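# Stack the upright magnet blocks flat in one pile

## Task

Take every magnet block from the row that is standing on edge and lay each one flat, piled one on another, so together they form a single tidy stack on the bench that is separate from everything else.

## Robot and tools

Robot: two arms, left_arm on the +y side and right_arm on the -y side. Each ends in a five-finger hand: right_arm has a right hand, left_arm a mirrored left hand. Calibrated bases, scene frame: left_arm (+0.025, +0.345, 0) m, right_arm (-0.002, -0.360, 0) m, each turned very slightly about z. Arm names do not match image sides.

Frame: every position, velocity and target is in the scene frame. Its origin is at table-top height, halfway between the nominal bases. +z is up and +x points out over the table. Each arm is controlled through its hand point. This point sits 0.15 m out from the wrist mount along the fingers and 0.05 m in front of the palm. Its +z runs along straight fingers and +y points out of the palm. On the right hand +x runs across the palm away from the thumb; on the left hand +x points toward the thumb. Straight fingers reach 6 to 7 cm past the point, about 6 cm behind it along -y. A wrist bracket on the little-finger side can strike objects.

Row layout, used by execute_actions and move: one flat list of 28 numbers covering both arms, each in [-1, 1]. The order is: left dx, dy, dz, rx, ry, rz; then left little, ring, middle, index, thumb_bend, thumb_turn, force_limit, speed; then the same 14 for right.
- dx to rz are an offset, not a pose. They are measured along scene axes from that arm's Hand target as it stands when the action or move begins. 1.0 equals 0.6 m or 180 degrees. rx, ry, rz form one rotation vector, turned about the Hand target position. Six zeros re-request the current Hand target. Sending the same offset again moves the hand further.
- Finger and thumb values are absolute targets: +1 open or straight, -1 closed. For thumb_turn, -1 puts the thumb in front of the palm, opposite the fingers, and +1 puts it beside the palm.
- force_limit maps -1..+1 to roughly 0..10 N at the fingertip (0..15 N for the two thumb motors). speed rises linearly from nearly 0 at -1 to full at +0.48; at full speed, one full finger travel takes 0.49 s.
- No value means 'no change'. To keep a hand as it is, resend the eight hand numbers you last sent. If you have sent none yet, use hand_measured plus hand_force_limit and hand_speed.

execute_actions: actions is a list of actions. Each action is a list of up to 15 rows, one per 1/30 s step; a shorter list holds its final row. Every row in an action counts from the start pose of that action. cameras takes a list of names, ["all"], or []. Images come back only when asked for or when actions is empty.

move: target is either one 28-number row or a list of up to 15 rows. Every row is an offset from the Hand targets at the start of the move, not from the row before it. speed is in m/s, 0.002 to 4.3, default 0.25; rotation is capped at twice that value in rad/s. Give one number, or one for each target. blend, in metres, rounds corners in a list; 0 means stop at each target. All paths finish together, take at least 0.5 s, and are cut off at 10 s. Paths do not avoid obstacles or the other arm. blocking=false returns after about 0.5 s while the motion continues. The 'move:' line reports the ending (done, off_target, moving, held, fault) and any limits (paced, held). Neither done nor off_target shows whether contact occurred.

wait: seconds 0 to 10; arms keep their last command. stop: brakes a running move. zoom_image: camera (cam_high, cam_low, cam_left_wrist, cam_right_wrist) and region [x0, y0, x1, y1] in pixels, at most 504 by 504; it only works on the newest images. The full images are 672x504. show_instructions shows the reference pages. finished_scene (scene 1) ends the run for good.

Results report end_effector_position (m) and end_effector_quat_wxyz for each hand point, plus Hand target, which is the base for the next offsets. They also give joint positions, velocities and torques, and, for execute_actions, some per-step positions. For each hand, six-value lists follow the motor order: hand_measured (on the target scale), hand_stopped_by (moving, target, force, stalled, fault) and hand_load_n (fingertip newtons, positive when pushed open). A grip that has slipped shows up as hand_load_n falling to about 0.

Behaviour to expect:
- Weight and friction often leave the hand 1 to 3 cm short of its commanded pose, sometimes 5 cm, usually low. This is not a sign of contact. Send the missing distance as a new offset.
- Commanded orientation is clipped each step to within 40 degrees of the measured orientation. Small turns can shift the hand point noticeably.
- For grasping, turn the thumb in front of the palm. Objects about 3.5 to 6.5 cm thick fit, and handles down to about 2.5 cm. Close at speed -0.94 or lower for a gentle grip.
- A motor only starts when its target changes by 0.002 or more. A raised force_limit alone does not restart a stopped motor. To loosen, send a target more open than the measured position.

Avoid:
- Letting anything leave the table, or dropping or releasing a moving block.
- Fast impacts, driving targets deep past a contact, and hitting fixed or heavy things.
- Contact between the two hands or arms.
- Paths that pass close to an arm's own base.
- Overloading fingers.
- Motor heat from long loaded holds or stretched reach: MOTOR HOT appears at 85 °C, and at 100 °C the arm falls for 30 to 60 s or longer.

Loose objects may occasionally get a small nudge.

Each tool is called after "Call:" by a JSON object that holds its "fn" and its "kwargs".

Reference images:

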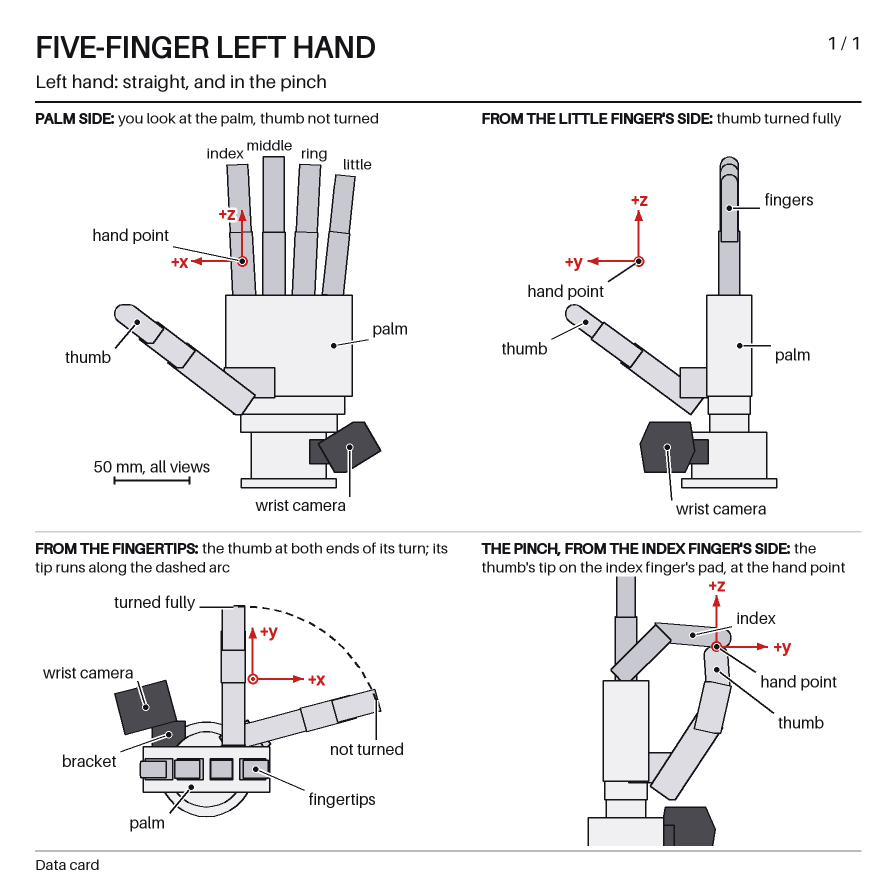

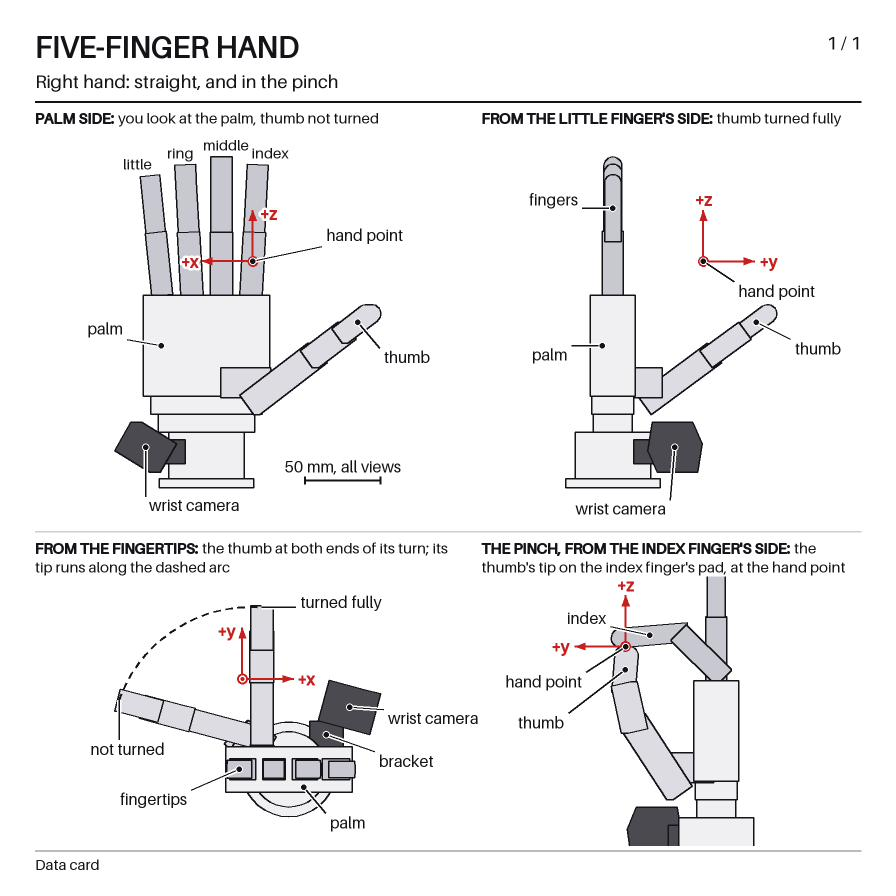

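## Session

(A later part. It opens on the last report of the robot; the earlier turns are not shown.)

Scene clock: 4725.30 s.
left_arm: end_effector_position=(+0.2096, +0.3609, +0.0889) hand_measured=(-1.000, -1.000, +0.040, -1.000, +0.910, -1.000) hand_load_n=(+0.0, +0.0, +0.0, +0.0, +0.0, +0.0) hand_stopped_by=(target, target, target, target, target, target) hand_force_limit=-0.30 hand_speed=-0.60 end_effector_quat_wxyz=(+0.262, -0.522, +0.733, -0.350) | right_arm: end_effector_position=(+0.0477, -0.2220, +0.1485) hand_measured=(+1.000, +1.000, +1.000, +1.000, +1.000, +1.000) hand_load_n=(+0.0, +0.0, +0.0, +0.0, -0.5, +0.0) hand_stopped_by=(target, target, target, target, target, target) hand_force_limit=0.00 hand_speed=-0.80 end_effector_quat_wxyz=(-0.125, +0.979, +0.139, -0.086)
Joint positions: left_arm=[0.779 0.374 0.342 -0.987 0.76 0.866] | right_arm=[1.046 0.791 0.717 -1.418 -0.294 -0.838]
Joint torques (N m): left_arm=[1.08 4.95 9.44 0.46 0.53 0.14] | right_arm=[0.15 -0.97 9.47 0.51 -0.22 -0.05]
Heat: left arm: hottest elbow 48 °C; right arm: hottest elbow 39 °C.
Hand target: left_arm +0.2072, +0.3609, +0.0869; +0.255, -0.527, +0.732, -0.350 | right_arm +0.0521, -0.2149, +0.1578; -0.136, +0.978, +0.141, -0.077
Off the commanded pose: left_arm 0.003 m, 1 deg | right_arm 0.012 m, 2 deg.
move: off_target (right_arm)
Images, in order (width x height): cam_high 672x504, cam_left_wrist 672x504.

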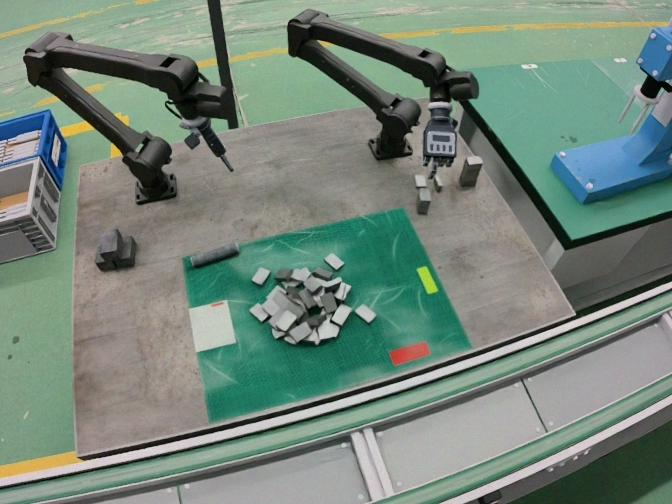

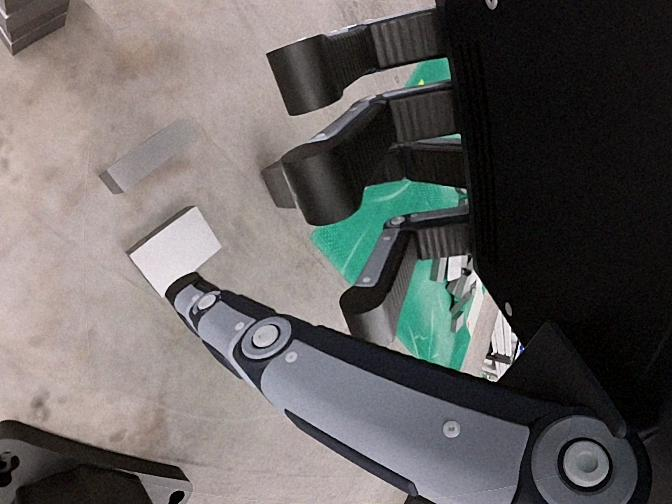

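Call:
{"fn": "move", "kwargs": {"target": [[-0.0212, -0.0205, 0, 0, 0, 0, -1.0, -1, 0.04, -1, 0.91, -1, -0.3, -0.6, 0, 0, 0, 0, 0, 0, 1, 1, 1, 1, 1, 1, 0, -0.8], [-0.0212, -0.0205, -0.065, 0, 0, 0, -1.0, -1, 0.04, -1, 0.91, -1, -0.3, -0.6, 0, 0, 0, 0, 0, 0, 1, 1, 1, 1, 1, 1, 0, -0.8]], "speed": [0.12, 0.1], "cameras": ["cam_left_wrist"]}}

Call:
{"fn": "zoom_image", "kwargs": {"camera": "cam_left_wrist", "region": [60, 80, 380, 320]}}

Scene clock: 4751.63 s.
left_arm: end_effector_position=(+0.1914, +0.3452, +0.0477) hand_measured=(-1.000, -1.000, +0.040, -1.000, +0.910, -1.000) hand_load_n=(+0.5, +0.0, +0.0, +0.0, +0.0, +0.0) hand_stopped_by=(target, target, target, target, target, target) hand_force_limit=-0.30 hand_speed=-0.60 end_effector_quat_wxyz=(+0.245, -0.531, +0.731, -0.352) | right_arm: end_effector_position=(+0.0477, -0.2220, +0.1485) hand_measured=(+1.000, +1.000, +1.000, +1.000, +1.000, +1.000) hand_load_n=(+0.0, +0.0, +0.0, +0.0, +0.0, +0.0) hand_stopped_by=(target, target, target, target, target, target) hand_force_limit=0.00 hand_speed=-0.80 end_effector_quat_wxyz=(-0.125, +0.979, +0.139, -0.086)
Joint positions: left_arm=[0.79 0.299 0.232 -0.998 0.764 0.876] | right_arm=[1.046 0.791 0.717 -1.418 -0.294 -0.838]
Joint torques (N m): left_arm=[0.5 4.31 9.16 1.5 0.45 0.09] | right_arm=[0.09 -1.03 9.48 0.51 -0.22 -0.06]
Heat: left arm: hottest elbow 44 °C; right arm: hottest elbow 39 °C.
Hand target: left_arm +0.1945, +0.3486, +0.0480; +0.255, -0.527, +0.731, -0.350 | right_arm +0.0521, -0.2149, +0.1578; -0.136, +0.978, +0.141, -0.077
Off the commanded pose: left_arm 0.005 m, 1 deg | right_arm 0.012 m, 2 deg.
move: off_target (right_arm)
Images, in order (width x height): cam_left_wrist 672x504.

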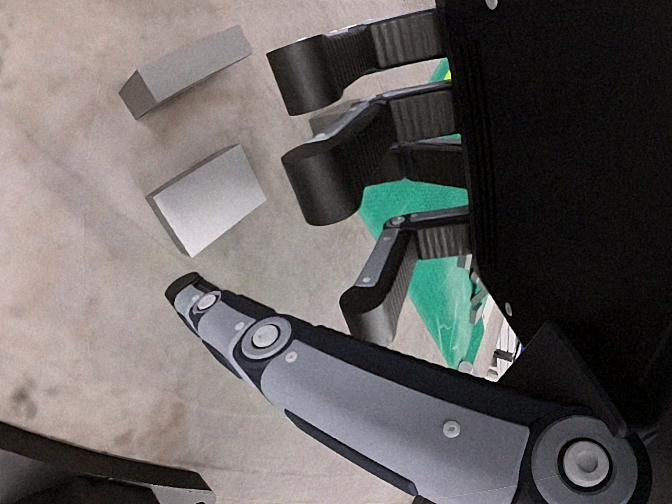

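Scaled by 1.575 from the camera's 672x504 image, which has a finer 960x720 frame.

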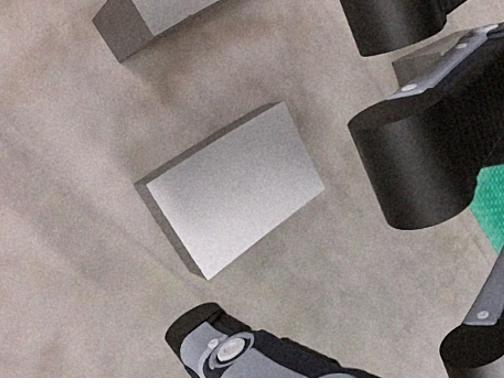

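Call:
{"fn": "move", "kwargs": {"target": [[0.007, 0.0127, 0.04, 0, 0, 0, -1.0, -1, 0.04, -1, 0.91, -1, -0.3, -0.6, 0, 0, 0, 0, 0, 0, 1, 1, 1, 1, 1, 1, 0, -0.8], [0.007, 0.0127, -0.025, 0, 0, 0, -1.0, -1, 0.04, -1, 0.91, -1, -0.3, -0.6, 0, 0, 0, 0, 0, 0, 1, 1, 1, 1, 1, 1, 0, -0.8]], "speed": [0.12, 0.08], "cameras": ["cam_left_wrist"]}}

Call:
{"fn": "zoom_image", "kwargs": {"camera": "cam_left_wrist", "region": [60, 80, 380, 320]}}

Scene clock: 4769.90 s.
left_arm: end_effector_position=(+0.1964, +0.3532, +0.0335) hand_measured=(-1.000, -1.000, +0.040, -1.000, +0.910, -1.000) hand_load_n=(+0.0, +0.0, +0.0, +0.0, +0.0, +0.5) hand_stopped_by=(target, target, target, target, target, target) hand_force_limit=-0.30 hand_speed=-0.60 end_effector_quat_wxyz=(+0.251, -0.528, +0.731, -0.351) | right_arm: end_effector_position=(+0.0477, -0.2220, +0.1485) hand_measured=(+1.000, +1.000, +1.000, +1.000, +1.000, +1.000) hand_load_n=(+0.0, +0.0, +0.0, +0.0, +0.0, -0.5) hand_stopped_by=(target, target, target, target, target, target) hand_force_limit=0.00 hand_speed=-0.80 end_effector_quat_wxyz=(-0.125, +0.979, +0.139, -0.086)
Joint positions: left_arm=[0.812 0.36 0.201 -0.912 0.775 0.902] | right_arm=[1.046 0.791 0.717 -1.418 -0.294 -0.838]
Joint torques (N m): left_arm=[0.56 5.3 9.2 1.52 0.47 0.12] | right_arm=[0.15 -0.97 9.46 0.53 -0.22 -0.05]
Heat: left arm: hottest elbow 44 °C; right arm: hottest elbow 39 °C.
Hand target: left_arm +0.1986, +0.3562, +0.0329; +0.255, -0.527, +0.732, -0.350 | right_arm +0.0521, -0.2149, +0.1578; -0.136, +0.978, +0.141, -0.077
Off the commanded pose: left_arm 0.004 m, 1 deg | right_arm 0.012 m, 2 deg.
move: off_target (right_arm)
Images, in order (width x height): cam_left_wrist 672x504.

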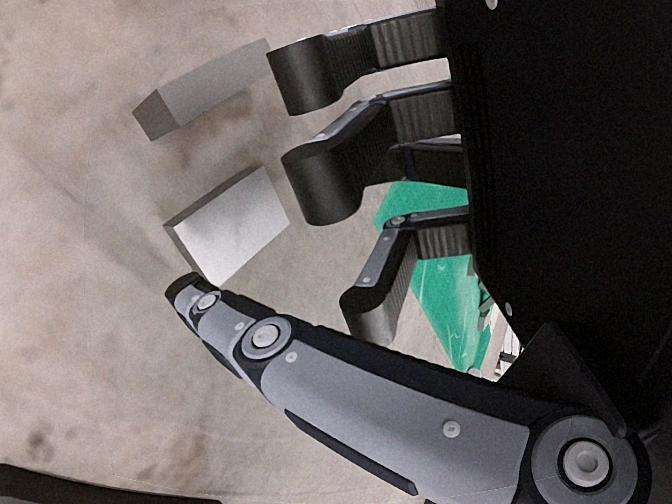

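Scaled by 1.575 from the camera's 672x504 image, which has a finer 960x720 frame.

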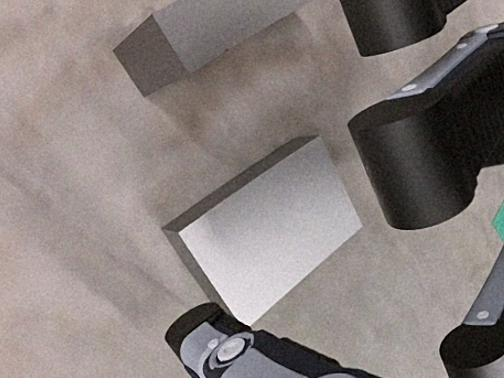

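Call:
{"fn": "move", "kwargs": {"target": [[0.0008, 0, -0.0183, 0, 0, 0, -1.0, -1, 0.04, -1, 0.91, -1, -0.3, -0.6, 0, 0, 0, 0, 0, 0, 1, 1, 1, 1, 1, 1, 0, -0.8], [0.0008, 0, -0.0185, 0, 0, 0, -1.0, -1, 0.02, -1, 0.85, -1, -0.3, -0.7, 0, 0, 0, 0, 0, 0, 1, 1, 1, 1, 1, 1, 0, -0.8]], "speed": [0.06, 0.05], "cameras": ["cam_left_wrist"]}}

Call:
{"fn": "zoom_image", "kwargs": {"camera": "cam_left_wrist", "region": [60, 80, 380, 320]}}

Scene clock: 4784.50 s.
left_arm: end_effector_position=(+0.1974, +0.3541, +0.0229) hand_measured=(-1.000, -1.000, +0.020, -1.000, +0.850, -1.000) hand_load_n=(+0.0, +0.0, +0.0, +0.0, +0.0, +0.0) hand_stopped_by=(target, target, target, target, target, target) hand_force_limit=-0.30 hand_speed=-0.70 end_effector_quat_wxyz=(+0.253, -0.527, +0.731, -0.351) | right_arm: end_effector_position=(+0.0477, -0.2220, +0.1485) hand_measured=(+1.000, +1.000, +1.000, +1.000, +1.000, +1.000) hand_load_n=(+0.0, +0.0, +0.0, +0.0, +0.0, +0.0) hand_stopped_by=(target, target, target, target, target, target) hand_force_limit=0.00 hand_speed=-0.80 end_effector_quat_wxyz=(-0.125, +0.979, +0.139, -0.086)
Joint positions: left_arm=[0.812 0.377 0.174 -0.864 0.775 0.902] | right_arm=[1.046 0.791 0.717 -1.418 -0.294 -0.838]
Joint torques (N m): left_arm=[0.38 5.19 9.05 1.52 0.42 0.08] | right_arm=[0.15 -0.97 9.47 0.53 -0.21 -0.05]
Heat: left arm: hottest elbow 43 °C; right arm: hottest elbow 39 °C.
Hand target: left_arm +0.1991, +0.3562, +0.0218; +0.255, -0.527, +0.732, -0.350 | right_arm +0.0521, -0.2149, +0.1578; -0.136, +0.978, +0.141, -0.077
Off the commanded pose: left_arm 0.003 m, 0 deg | right_arm 0.012 m, 2 deg.
move: off_target (right_arm)
Images, in order (width x height): cam_left_wrist 672x504.

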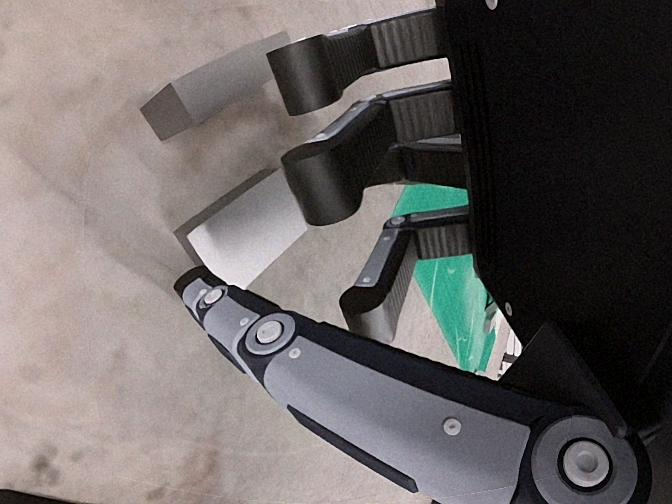

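Scaled by 1.575 from the camera's 672x504 image, which has a finer 960x720 frame.

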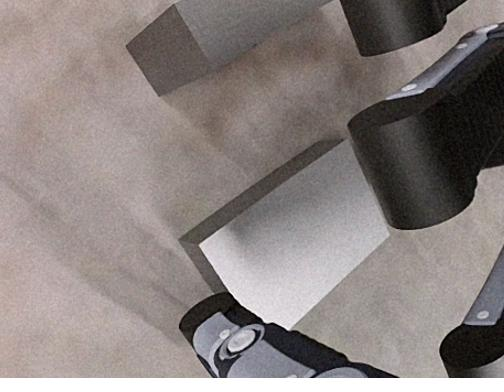

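Call:
{"fn": "move", "kwargs": {"target": [0, 0, 0, 0, 0, 0, -1.0, -1, -0.5, -1, 0.85, -1, -0.3, -0.8, 0, 0, 0, 0, 0, 0, 1, 1, 1, 1, 1, 1, 0, -0.8], "speed": 0.05, "cameras": ["cam_left_wrist"]}}

Call:
{"fn": "zoom_image", "kwargs": {"camera": "cam_left_wrist", "region": [130, 155, 290, 275]}}

Scene clock: 4792.00 s.
left_arm: end_effector_position=(+0.1975, +0.3542, +0.0229) hand_measured=(-1.000, -1.000, -0.106, -1.000, +0.852, -1.000) hand_load_n=(+0.0, +0.0, +5.5, +0.0, +7.0, +0.5) hand_stopped_by=(target, target, force, target, target, target) hand_force_limit=-0.30 hand_speed=-0.80 end_effector_quat_wxyz=(+0.253, -0.527, +0.731, -0.351) | right_arm: end_effector_position=(+0.0477, -0.2220, +0.1485) hand_measured=(+1.000, +1.000, +1.000, +1.000, +1.000, +1.000) hand_load_n=(+0.0, +0.0, +0.0, +0.0, +0.0, +0.0) hand_stopped_by=(target, target, target, target, target, target) hand_force_limit=0.00 hand_speed=-0.80 end_effector_quat_wxyz=(-0.125, +0.979, +0.139, -0.086)
Joint positions: left_arm=[0.812 0.377 0.174 -0.864 0.775 0.902] | right_arm=[1.046 0.791 0.717 -1.418 -0.294 -0.838]
Joint torques (N m): left_arm=[0.38 5.25 9.01 1.52 0.43 0.08] | right_arm=[0.15 -1.03 9.47 0.53 -0.22 -0.06]
Heat: left arm: hottest elbow 43 °C; right arm: hottest elbow 39 °C.
Hand target: left_arm +0.1992, +0.3562, +0.0218; +0.255, -0.526, +0.732, -0.350 | right_arm +0.0521, -0.2149, +0.1578; -0.136, +0.978, +0.141, -0.077
Off the commanded pose: left_arm 0.003 m, 0 deg | right_arm 0.012 m, 2 deg.
move: off_target (right_arm)
Images, in order (width x height): cam_left_wrist 672x504.

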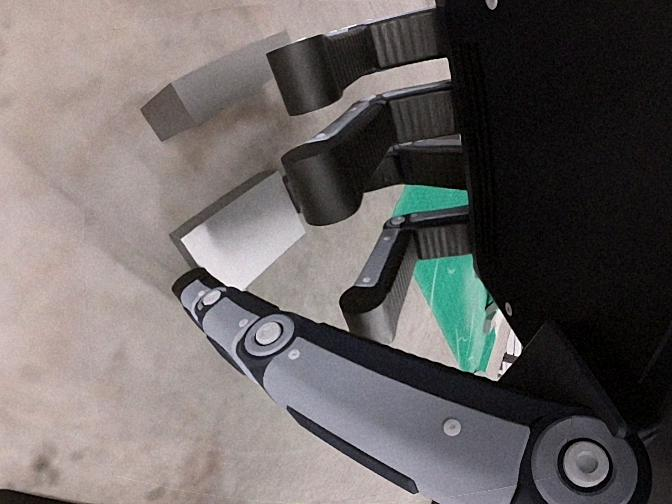

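Scaled by 3.150 from the camera's 672x504 image, which has a finer 960x720 frame.

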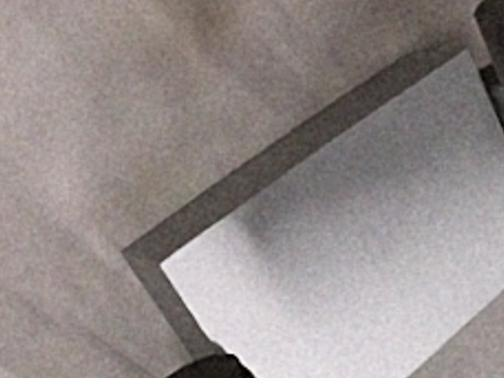

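Call:
{"fn": "move", "kwargs": {"target": [[0, 0, 0, 0, 0, 0, -1.0, -1, 0.02, -1, 0.90, -1, -0.3, -0.7, 0, 0, 0, 0, 0, 0, 1, 1, 1, 1, 1, 1, 0, -0.8], [0, -0.006, 0, 0, 0, 0, -1.0, -1, 0.02, -1, 0.90, -1, -0.3, -0.7, 0, 0, 0, 0, 0, 0, 1, 1, 1, 1, 1, 1, 0, -0.8]], "speed": 0.05, "cameras": ["cam_left_wrist"]}}

Call:
{"fn": "zoom_image", "kwargs": {"camera": "cam_left_wrist", "region": [130, 155, 290, 275]}}

Scene clock: 4821.27 s.
left_arm: end_effector_position=(+0.1970, +0.3525, +0.0221) hand_measured=(-1.000, -1.000, +0.020, -1.000, +0.900, -1.000) hand_load_n=(+0.0, +0.0, +0.0, +0.0, +0.0, +0.0) hand_stopped_by=(target, target, target, target, target, target) hand_force_limit=-0.30 hand_speed=-0.70 end_effector_quat_wxyz=(+0.249, -0.530, +0.731, -0.350) | right_arm: end_effector_position=(+0.0477, -0.2220, +0.1485) hand_measured=(+1.000, +1.000, +1.000, +1.000, +1.000, +1.000) hand_load_n=(+0.0, +0.0, +0.0, +0.0, -0.5, +0.0) hand_stopped_by=(target, target, target, target, target, target) hand_force_limit=0.00 hand_speed=-0.80 end_effector_quat_wxyz=(-0.125, +0.979, +0.139, -0.086)
Joint positions: left_arm=[0.799 0.373 0.172 -0.862 0.765 0.884] | right_arm=[1.046 0.791 0.717 -1.418 -0.294 -0.838]
Joint torques (N m): left_arm=[-0.38 3.25 8.77 1.43 0.38 0] | right_arm=[0.09 -0.97 9.47 0.53 -0.21 -0.06]
Heat: left arm: hottest elbow 42 °C; right arm: hottest elbow 39 °C.
Hand target: left_arm +0.1992, +0.3526, +0.0219; +0.255, -0.526, +0.732, -0.350 | right_arm +0.0521, -0.2149, +0.1578; -0.136, +0.978, +0.141, -0.077
Off the commanded pose: left_arm 0.002 m, 1 deg | right_arm 0.012 m, 2 deg.
move: off_target (right_arm)
Images, in order (width x height): cam_left_wrist 672x504.

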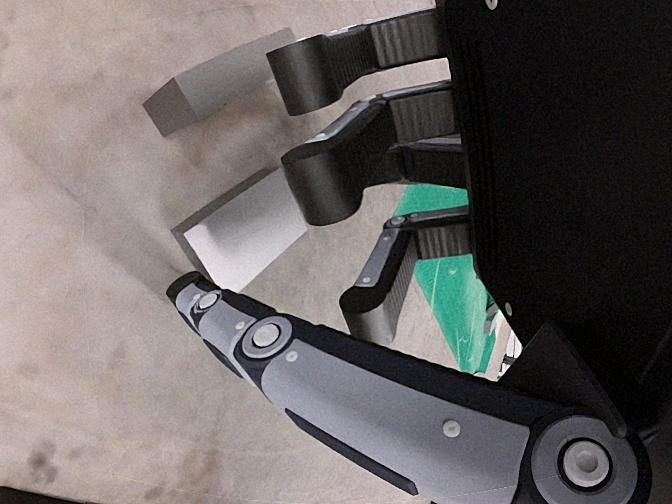

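Scaled by 3.150 from the camera's 672x504 image, which has a finer 960x720 frame.

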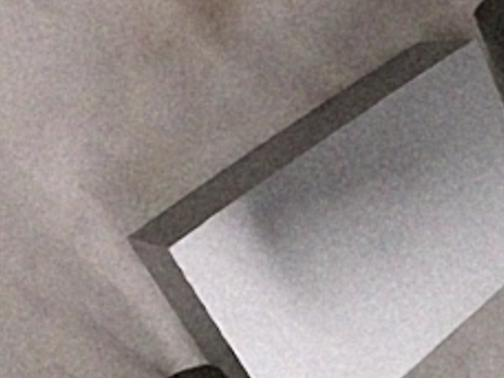

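Call:
{"fn": "move", "kwargs": {"target": [[0, 0, 0, 0, 0, 0, -1.0, -1, 0.02, -1, 0.85, -1, -0.3, -0.7, 0, 0, 0, 0, 0, 0, 1, 1, 1, 1, 1, 1, 0, -0.8], [0, 0, 0, 0, 0, 0, -1.0, -1, -0.5, -1, 0.85, -1, -0.25, -0.78, 0, 0, 0, 0, 0, 0, 1, 1, 1, 1, 1, 1, 0, -0.8]], "speed": 0.05, "cameras": ["cam_left_wrist"]}}

Call:
{"fn": "zoom_image", "kwargs": {"camera": "cam_left_wrist", "region": [130, 155, 290, 275]}}

Scene clock: 4832.87 s.
left_arm: end_effector_position=(+0.1961, +0.3516, +0.0204) hand_measured=(-1.000, -1.000, -0.098, -1.000, +0.852, -1.000) hand_load_n=(+0.0, +0.0, +5.5, +0.0, +6.5, +0.5) hand_stopped_by=(target, target, force, target, target, target) hand_force_limit=-0.25 hand_speed=-0.78 end_effector_quat_wxyz=(+0.247, -0.532, +0.730, -0.350) | right_arm: end_effector_position=(+0.0477, -0.2220, +0.1485) hand_measured=(+1.000, +1.000, +1.000, +1.000, +1.000, +1.000) hand_load_n=(+0.0, +0.0, +0.0, +0.0, +0.0, +0.0) hand_stopped_by=(target, target, target, target, target, target) hand_force_limit=0.00 hand_speed=-0.80 end_effector_quat_wxyz=(-0.125, +0.979, +0.139, -0.086)
Joint positions: left_arm=[0.798 0.373 0.169 -0.862 0.764 0.882] | right_arm=[1.046 0.791 0.717 -1.418 -0.294 -0.838]
Joint torques (N m): left_arm=[-0.38 3.25 9.07 1.39 0.4 0.01] | right_arm=[0.21 -0.97 9.47 0.53 -0.21 -0.06]
Heat: left arm: hottest elbow 42 °C; right arm: hottest elbow 39 °C.
Hand target: left_arm +0.1992, +0.3526, +0.0218; +0.255, -0.526, +0.732, -0.350 | right_arm +0.0521, -0.2149, +0.1578; -0.136, +0.978, +0.141, -0.077
Off the commanded pose: left_arm 0.004 m, 1 deg | right_arm 0.012 m, 2 deg.
move: off_target (right_arm)
Images, in order (width x height): cam_left_wrist 672x504.

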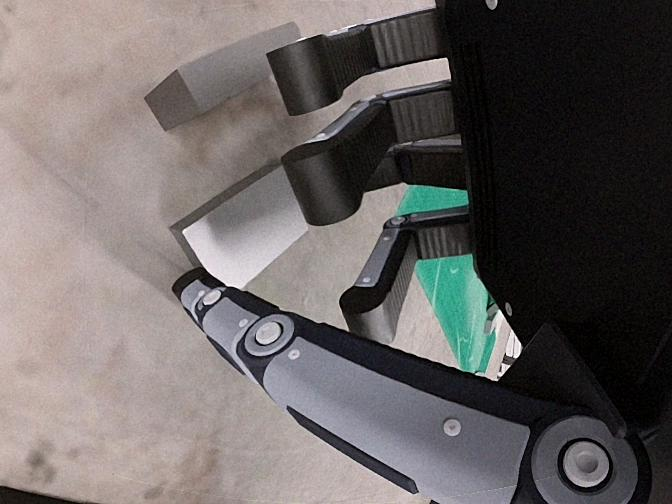

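Scaled by 3.150 from the camera's 672x504 image, which has a finer 960x720 frame.

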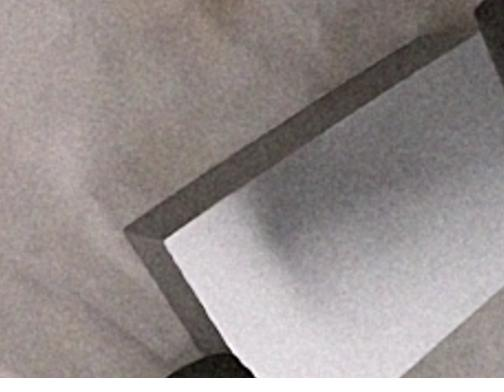

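Call:
{"fn": "move", "kwargs": {"target": [0, 0, 0.05, 0, 0, 0, -1.0, -1, -0.5, -1, 0.85, -1, -0.25, -0.78, 0, 0, 0, 0, 0, 0, 1, 1, 1, 1, 1, 1, 0, -0.8], "speed": 0.05, "cameras": ["cam_left_wrist", "cam_low"]}}

Call:
{"fn": "zoom_image", "kwargs": {"camera": "cam_left_wrist", "region": [130, 155, 290, 275]}}

Scene clock: 4848.07 s.
left_arm: end_effector_position=(+0.1896, +0.3435, +0.0256) hand_measured=(-1.000, -1.000, -0.098, -1.000, +0.852, -1.000) hand_load_n=(+0.0, +0.0, +5.5, +0.0, +6.5, +1.0) hand_stopped_by=(target, target, force, target, target, target) hand_force_limit=-0.25 hand_speed=-0.78 end_effector_quat_wxyz=(+0.232, -0.538, +0.730, -0.352) | right_arm: end_effector_position=(+0.0477, -0.2220, +0.1485) hand_measured=(+1.000, +1.000, +1.000, +1.000, +1.000, +1.000) hand_load_n=(+0.0, +0.0, +0.0, +0.0, +0.0, -0.5) hand_stopped_by=(target, target, target, target, target, target) hand_force_limit=0.00 hand_speed=-0.80 end_effector_quat_wxyz=(-0.125, +0.979, +0.139, -0.086)
Joint positions: left_arm=[0.782 0.342 0.183 -0.931 0.756 0.867] | right_arm=[1.046 0.791 0.717 -1.418 -0.294 -0.838]
Joint torques (N m): left_arm=[-0.09 3.43 14.08 0.39 0.51 0.02] | right_arm=[0.15 -0.91 9.46 0.53 -0.21 -0.05]
Heat: left arm: hottest elbow 42 °C; right arm: hottest elbow 39 °C.
Hand target: left_arm +0.1992, +0.3526, +0.0519; +0.255, -0.526, +0.732, -0.350 | right_arm +0.0521, -0.2149, +0.1578; -0.136, +0.978, +0.141, -0.077
Off the commanded pose: left_arm 0.029 m, 3 deg | right_arm 0.012 m, 2 deg.
move: off_target (left_arm, right_arm)
Images, in order (width x height): cam_low 672x504, cam_left_wrist 672x504.

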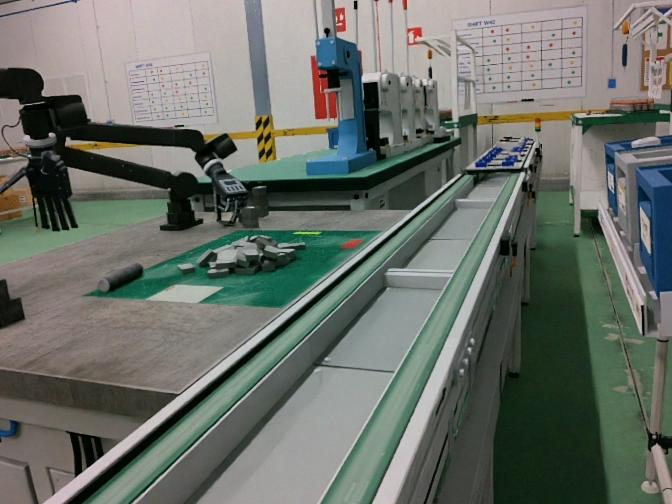

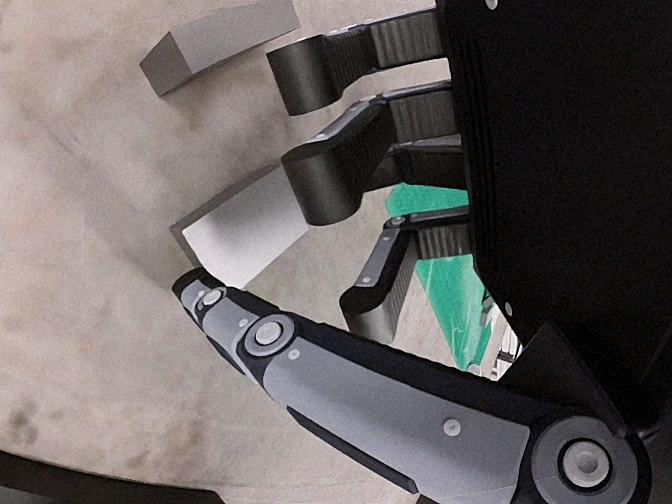

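Scaled by 3.150 from the camera's 672x504 image, which has a finer 960x720 frame.

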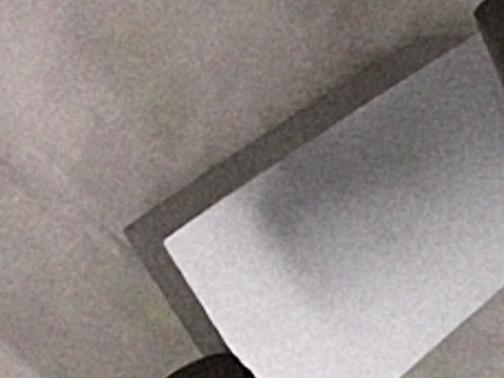

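Call:
{"fn": "move", "kwargs": {"target": [0.01, 0.01, 0.15, 0, 0, 0, -1.0, -1, -0.5, -1, 0.85, -1, -0.25, -0.78, 0, 0, 0, 0, 0, 0, 1, 1, 1, 1, 1, 1, 0, -0.8], "speed": 0.08, "cameras": ["cam_left_wrist", "cam_low"]}}

Call:
{"fn": "zoom_image", "kwargs": {"camera": "cam_left_wrist", "region": [130, 155, 290, 275]}}

Scene clock: 4860.00 s.
left_arm: end_effector_position=(+0.1992, +0.3506, +0.1177) hand_measured=(-1.000, -1.000, -0.098, -1.000, +0.852, -1.000) hand_load_n=(+0.5, +0.0, +5.5, +0.0, +6.5, +0.5) hand_stopped_by=(target, target, force, target, target, target) hand_force_limit=-0.25 hand_speed=-0.78 end_effector_quat_wxyz=(+0.236, -0.534, +0.731, -0.352) | right_arm: end_effector_position=(+0.0477, -0.2220, +0.1485) hand_measured=(+1.000, +1.000, +1.000, +1.000, +1.000, +1.000) hand_load_n=(+0.0, -0.5, +0.0, +0.0, +0.0, +0.0) hand_stopped_by=(target, target, target, target, target, target) hand_force_limit=0.00 hand_speed=-0.80 end_effector_quat_wxyz=(-0.125, +0.979, +0.139, -0.086)
Joint positions: left_arm=[0.771 0.367 0.426 -1.129 0.753 0.857] | right_arm=[1.046 0.791 0.717 -1.418 -0.294 -0.838]
Joint torques (N m): left_arm=[0.97 4.84 14.3 0.43 0.6 0.12] | right_arm=[0.15 -0.97 9.47 0.51 -0.21 -0.05]
Heat: left arm: hottest elbow 44 °C; right arm: hottest elbow 39 °C.
Hand target: left_arm +0.2052, +0.3586, +0.1418; +0.255, -0.527, +0.732, -0.350 | right_arm +0.0521, -0.2149, +0.1578; -0.136, +0.978, +0.141, -0.077
Off the commanded pose: left_arm 0.026 m, 2 deg | right_arm 0.012 m, 2 deg.
move: off_target (left_arm, right_arm)
Images, in order (width x height): cam_low 672x504, cam_left_wrist 672x504.

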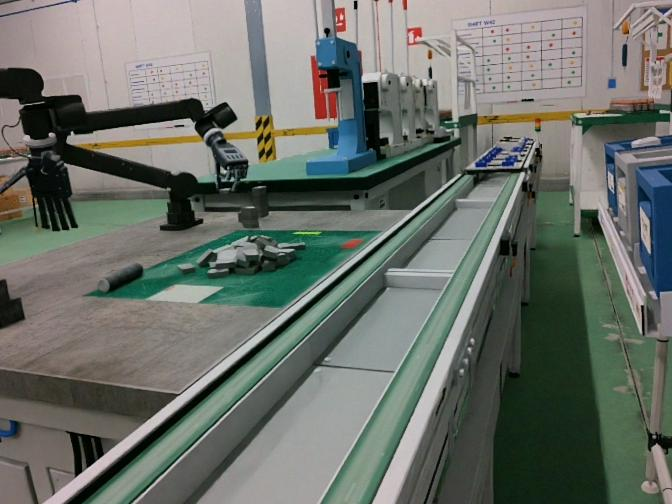

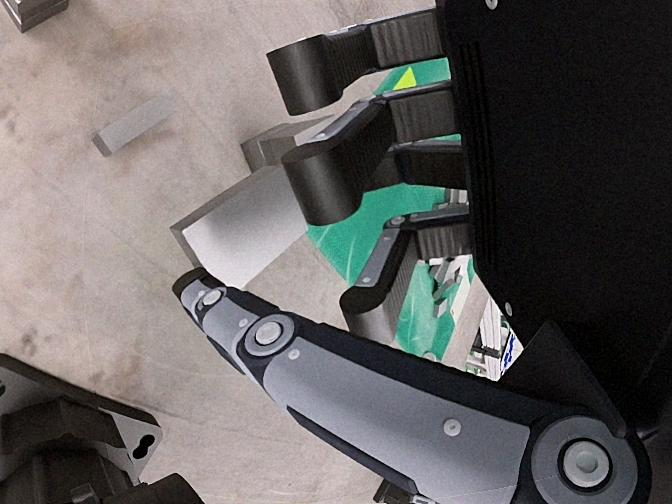

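Scaled by 3.150 from the camera's 672x504 image, which has a finer 960x720 frame.

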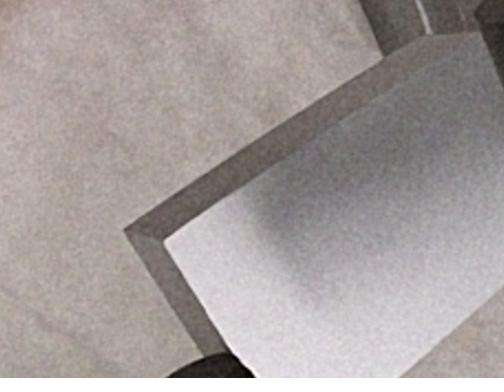

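Call:
{"fn": "move", "kwargs": {"target": [[0.1445, -0.0727, 0.0200, 0, 0, -0.0106, -1.0, -1, -0.5, -1, 0.85, -1, -0.25, -0.78, 0, 0, 0, 0, 0, 0, 1, 1, 1, 1, 1, 1, 0, -0.8], [0.1445, -0.0647, -0.055, 0, 0, -0.0106, -1.0, -1, -0.5, -1, 0.85, -1, -0.25, -0.78, 0, 0, 0, 0, 0, 0, 1, 1, 1, 1, 1, 1, 0, -0.8]], "speed": [0.12, 0.08], "cameras": ["cam_left_wrist", "cam_low"]}}

Call:
{"fn": "zoom_image", "kwargs": {"camera": "cam_left_wrist", "region": [130, 155, 290, 275]}}

Call:
{"fn": "zoom_image", "kwargs": {"camera": "cam_low", "region": [220, 170, 280, 230]}}

Scene clock: 4888.23 s.
left_arm: end_effector_position=(+0.2845, +0.3165, +0.1044) hand_measured=(-1.000, -1.000, -0.098, -1.000, +0.852, -1.000) hand_load_n=(+0.0, +0.0, +6.0, +0.0, +6.5, +0.5) hand_stopped_by=(target, target, force, target, target, target) hand_force_limit=-0.25 hand_speed=-0.78 end_effector_quat_wxyz=(+0.238, -0.519, +0.742, -0.351) | right_arm: end_effector_position=(+0.0477, -0.2220, +0.1485) hand_measured=(+1.000, +1.000, +1.000, +1.000, +1.000, +1.000) hand_load_n=(+0.0, +0.0, +0.0, +0.0, +0.0, +0.0) hand_stopped_by=(target, target, target, target, target, target) hand_force_limit=0.00 hand_speed=-0.80 end_effector_quat_wxyz=(-0.125, +0.979, +0.139, -0.086)
Joint positions: left_arm=[0.26 0.588 0.405 -0.61 0.451 0.401] | right_arm=[1.046 0.791 0.717 -1.418 -0.294 -0.838]
Joint torques (N m): left_arm=[0.79 2.14 10.07 2.18 0.37 0.12] | right_arm=[0.03 -0.97 9.46 0.54 -0.22 -0.05]
Heat: left arm: hottest elbow 45 °C; right arm: hottest elbow 39 °C.
Hand target: left_arm +0.2918, +0.3198, +0.1088; +0.249, -0.514, +0.740, -0.354 | right_arm +0.0521, -0.2149, +0.1578; -0.136, +0.978, +0.141, -0.077
Off the commanded pose: left_arm 0.009 m, 2 deg | right_arm 0.012 m, 2 deg.
move: off_target (right_arm)
Images, in order (width x height): cam_low 672x504, cam_left_wrist 672x504.

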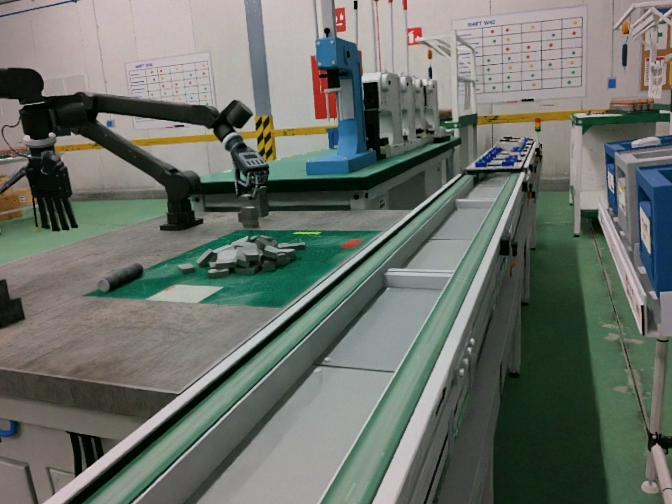

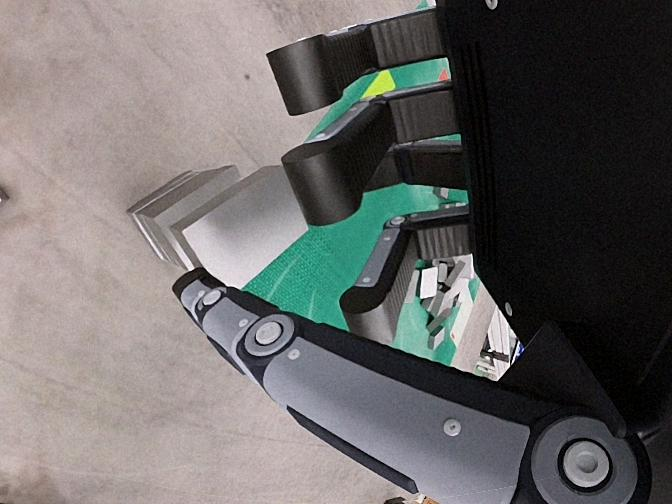

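Scaled by 3.150 from the camera's 672x504 image, which has a finer 960x720 frame.

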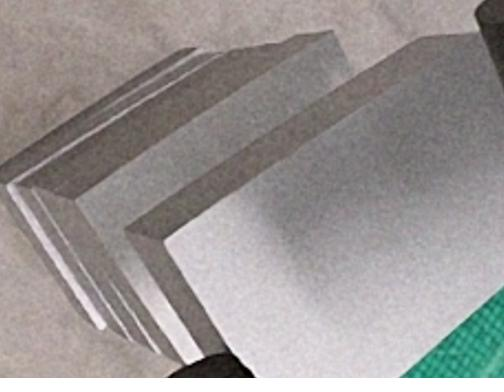

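Scaled by 8.400 from the camera's 672x504 image, which has a finer 960x720 frame.

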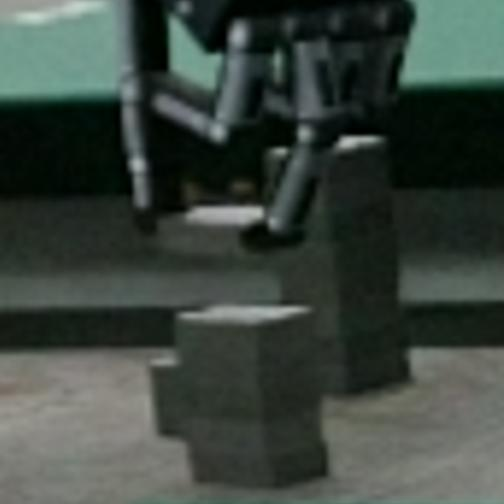

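Call:
{"fn": "move", "kwargs": {"target": [0.0005, 0.0006, -0.031, 0, 0, 0, -1.0, -1, -0.5, -1, 0.85, -1, -0.25, -0.78, 0, 0, 0, 0, 0, 0, 1, 1, 1, 1, 1, 1, 0, -0.8], "speed": 0.06, "cameras": ["cam_left_wrist", "cam_low"]}}

Call:
{"fn": "zoom_image", "kwargs": {"camera": "cam_left_wrist", "region": [130, 155, 290, 275]}}

Call:
{"fn": "zoom_image", "kwargs": {"camera": "cam_low", "region": [232, 185, 268, 231]}}

Scene clock: 4909.70 s.
left_arm: end_effector_position=(+0.2855, +0.3168, +0.0870) hand_measured=(-1.000, -1.000, -0.098, -1.000, +0.852, -1.000) hand_load_n=(+0.0, +0.0, +5.5, +0.0, +7.0, +1.0) hand_stopped_by=(target, target, force, target, target, target) hand_force_limit=-0.25 hand_speed=-0.78 end_effector_quat_wxyz=(+0.239, -0.518, +0.742, -0.351) | right_arm: end_effector_position=(+0.0477, -0.2220, +0.1485) hand_measured=(+1.000, +1.000, +1.000, +1.000, +1.000, +1.000) hand_load_n=(+0.0, +0.0, +0.0, +0.0, +0.0, +0.0) hand_stopped_by=(target, target, target, target, target, target) hand_force_limit=0.00 hand_speed=-0.80 end_effector_quat_wxyz=(-0.125, +0.979, +0.139, -0.086)
Joint positions: left_arm=[0.26 0.609 0.363 -0.545 0.452 0.403] | right_arm=[1.046 0.791 0.717 -1.418 -0.294 -0.838]
Joint torques (N m): left_arm=[0.79 2.08 9.84 2.21 0.37 0.12] | right_arm=[0.09 -0.91 9.46 0.54 -0.22 -0.05]
Heat: left arm: hottest elbow 45 °C; right arm: hottest elbow 39 °C.
Hand target: left_arm +0.2922, +0.3201, +0.0902; +0.249, -0.514, +0.740, -0.354 | right_arm +0.0521, -0.2149, +0.1578; -0.136, +0.978, +0.141, -0.077
Off the commanded pose: left_arm 0.008 m, 1 deg | right_arm 0.012 m, 2 deg.
move: off_target (right_arm)
Images, in order (width x height): cam_low 672x504, cam_left_wrist 672x504.

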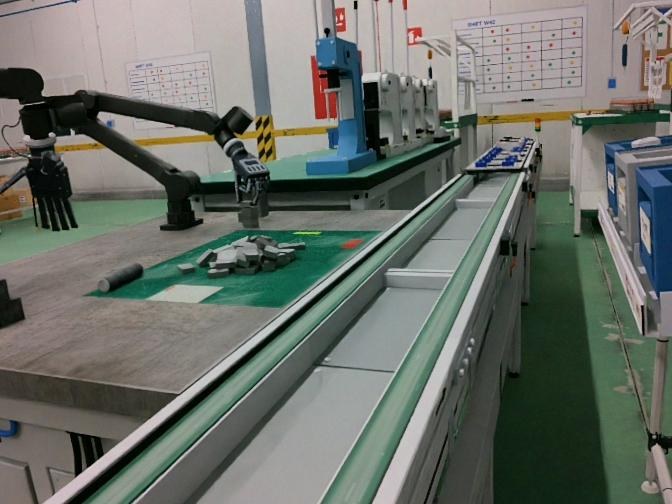

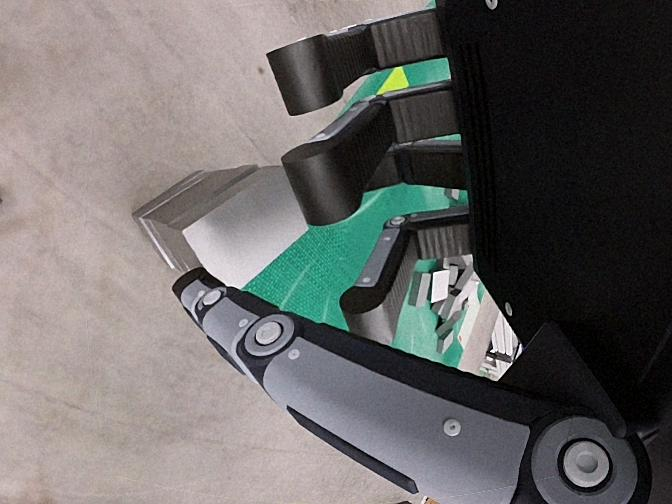

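Scaled by 3.150 from the camera's 672x504 image, which has a finer 960x720 frame.

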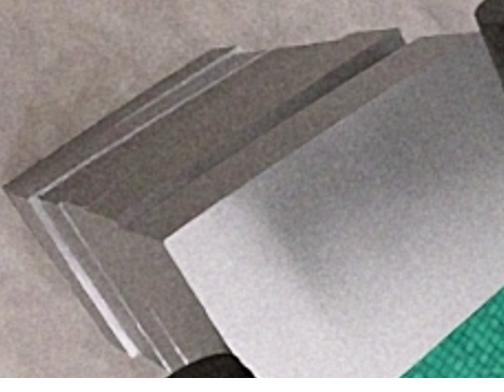

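Scaled by 10.957 from the camera's 672x504 image, which has a finer 960x720 frame.

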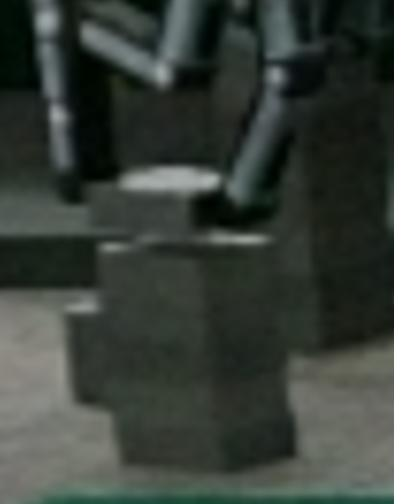

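Call:
{"fn": "zoom_image", "kwargs": {"camera": "cam_left_wrist", "region": [130, 205, 210, 285]}}

Call:
{"fn": "zoom_image", "kwargs": {"camera": "cam_left_wrist", "region": [220, 150, 300, 230]}}

Scaled by 6.300 from the camera's 672x504 image, which has a finer 960x720 frame.

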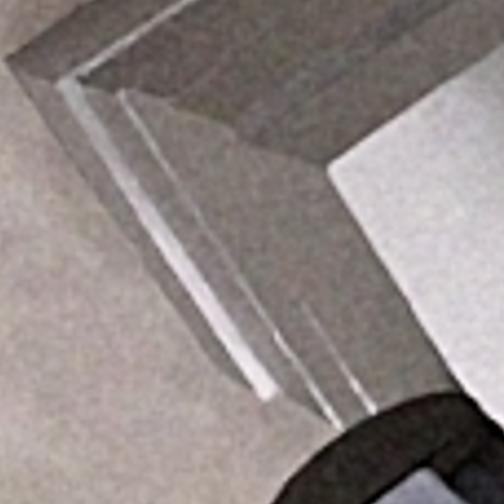

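Scaled by 6.300 from the camera's 672x504 image, which has a finer 960x720 frame.

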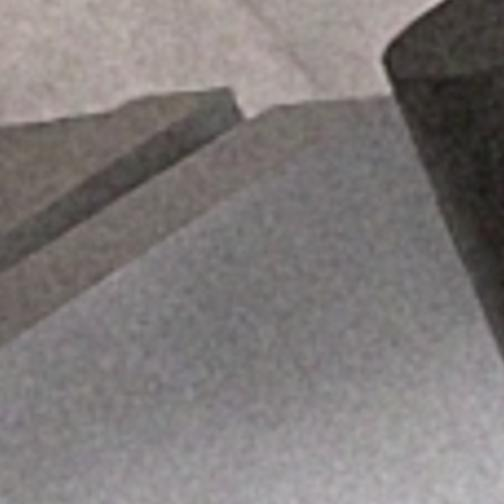

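Call:
{"fn": "move", "kwargs": {"target": [0.0, 0.0, -0.008, 0, 0, 0, -1.0, -1, -0.5, -1, 0.85, -1, -0.25, -0.78, 0, 0, 0, 0, 0, 0, 1, 1, 1, 1, 1, 1, 0, -0.8], "speed": 0.05, "cameras": ["cam_left_wrist", "cam_low"]}}

Call:
{"fn": "zoom_image", "kwargs": {"camera": "cam_left_wrist", "region": [130, 155, 290, 275]}}

Call:
{"fn": "zoom_image", "kwargs": {"camera": "cam_low", "region": [232, 185, 268, 231]}}

Scene clock: 4962.37 s.
left_arm: end_effector_position=(+0.2856, +0.3168, +0.0823) hand_measured=(-1.000, -1.000, -0.098, -1.000, +0.852, -1.000) hand_load_n=(+0.0, +0.0, +5.5, +0.0, +6.5, +0.5) hand_stopped_by=(target, target, force, target, target, target) hand_force_limit=-0.25 hand_speed=-0.78 end_effector_quat_wxyz=(+0.239, -0.518, +0.742, -0.351) | right_arm: end_effector_position=(+0.0477, -0.2220, +0.1485) hand_measured=(+1.000, +1.000, +1.000, +1.000, +1.000, +1.000) hand_load_n=(+0.0, +0.0, +0.0, +0.0, +0.0, +0.0) hand_stopped_by=(target, target, target, target, target, target) hand_force_limit=0.00 hand_speed=-0.80 end_effector_quat_wxyz=(-0.125, +0.979, +0.139, -0.086)
Joint positions: left_arm=[0.26 0.615 0.352 -0.527 0.452 0.403] | right_arm=[1.046 0.791 0.717 -1.418 -0.294 -0.838]
Joint torques (N m): left_arm=[0.91 2.02 9.77 2.25 0.37 0.12] | right_arm=[0.21 -0.97 9.47 0.54 -0.22 -0.05]
Heat: left arm: hottest elbow 44 °C; right arm: hottest elbow 39 °C.
Hand target: left_arm +0.2921, +0.3201, +0.0854; +0.249, -0.514, +0.740, -0.354 | right_arm +0.0521, -0.2149, +0.1578; -0.136, +0.978, +0.141, -0.077
Off the commanded pose: left_arm 0.008 m, 1 deg | right_arm 0.012 m, 2 deg.
move: off_target (right_arm)
Images, in order (width x height): cam_low 672x504, cam_left_wrist 672x504.

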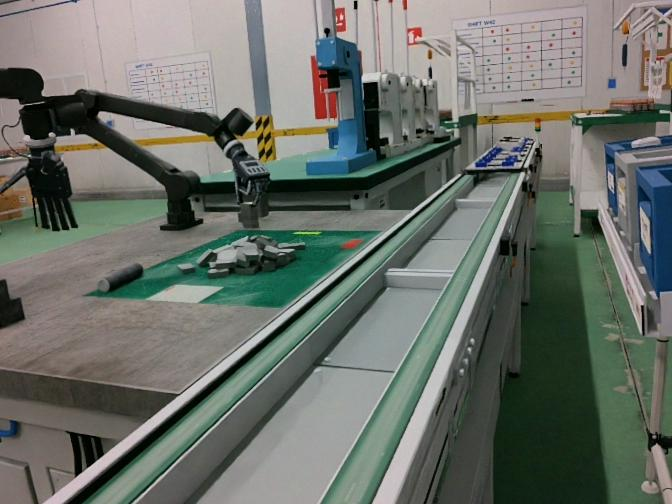

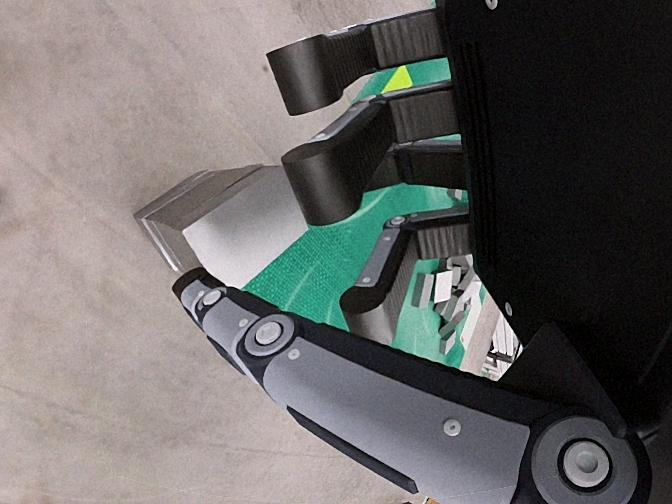

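Scaled by 3.150 from the camera's 672x504 image, which has a finer 960x720 frame.

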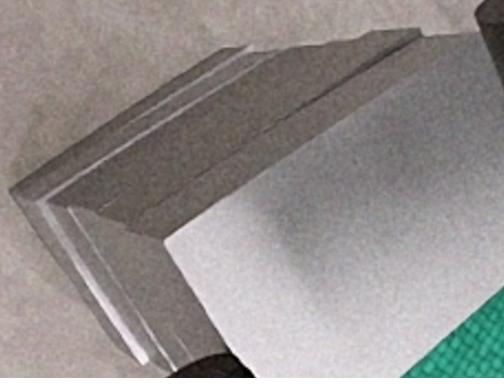

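Scaled by 10.957 from the camera's 672x504 image, which has a finer 960x720 frame.

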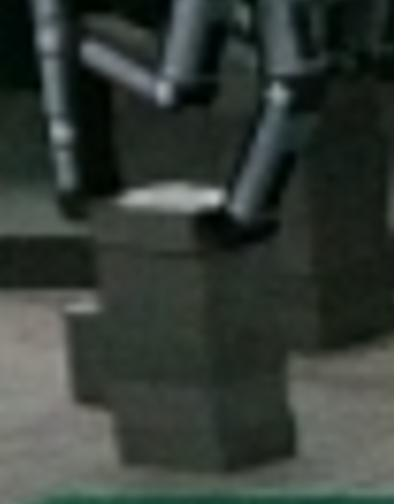

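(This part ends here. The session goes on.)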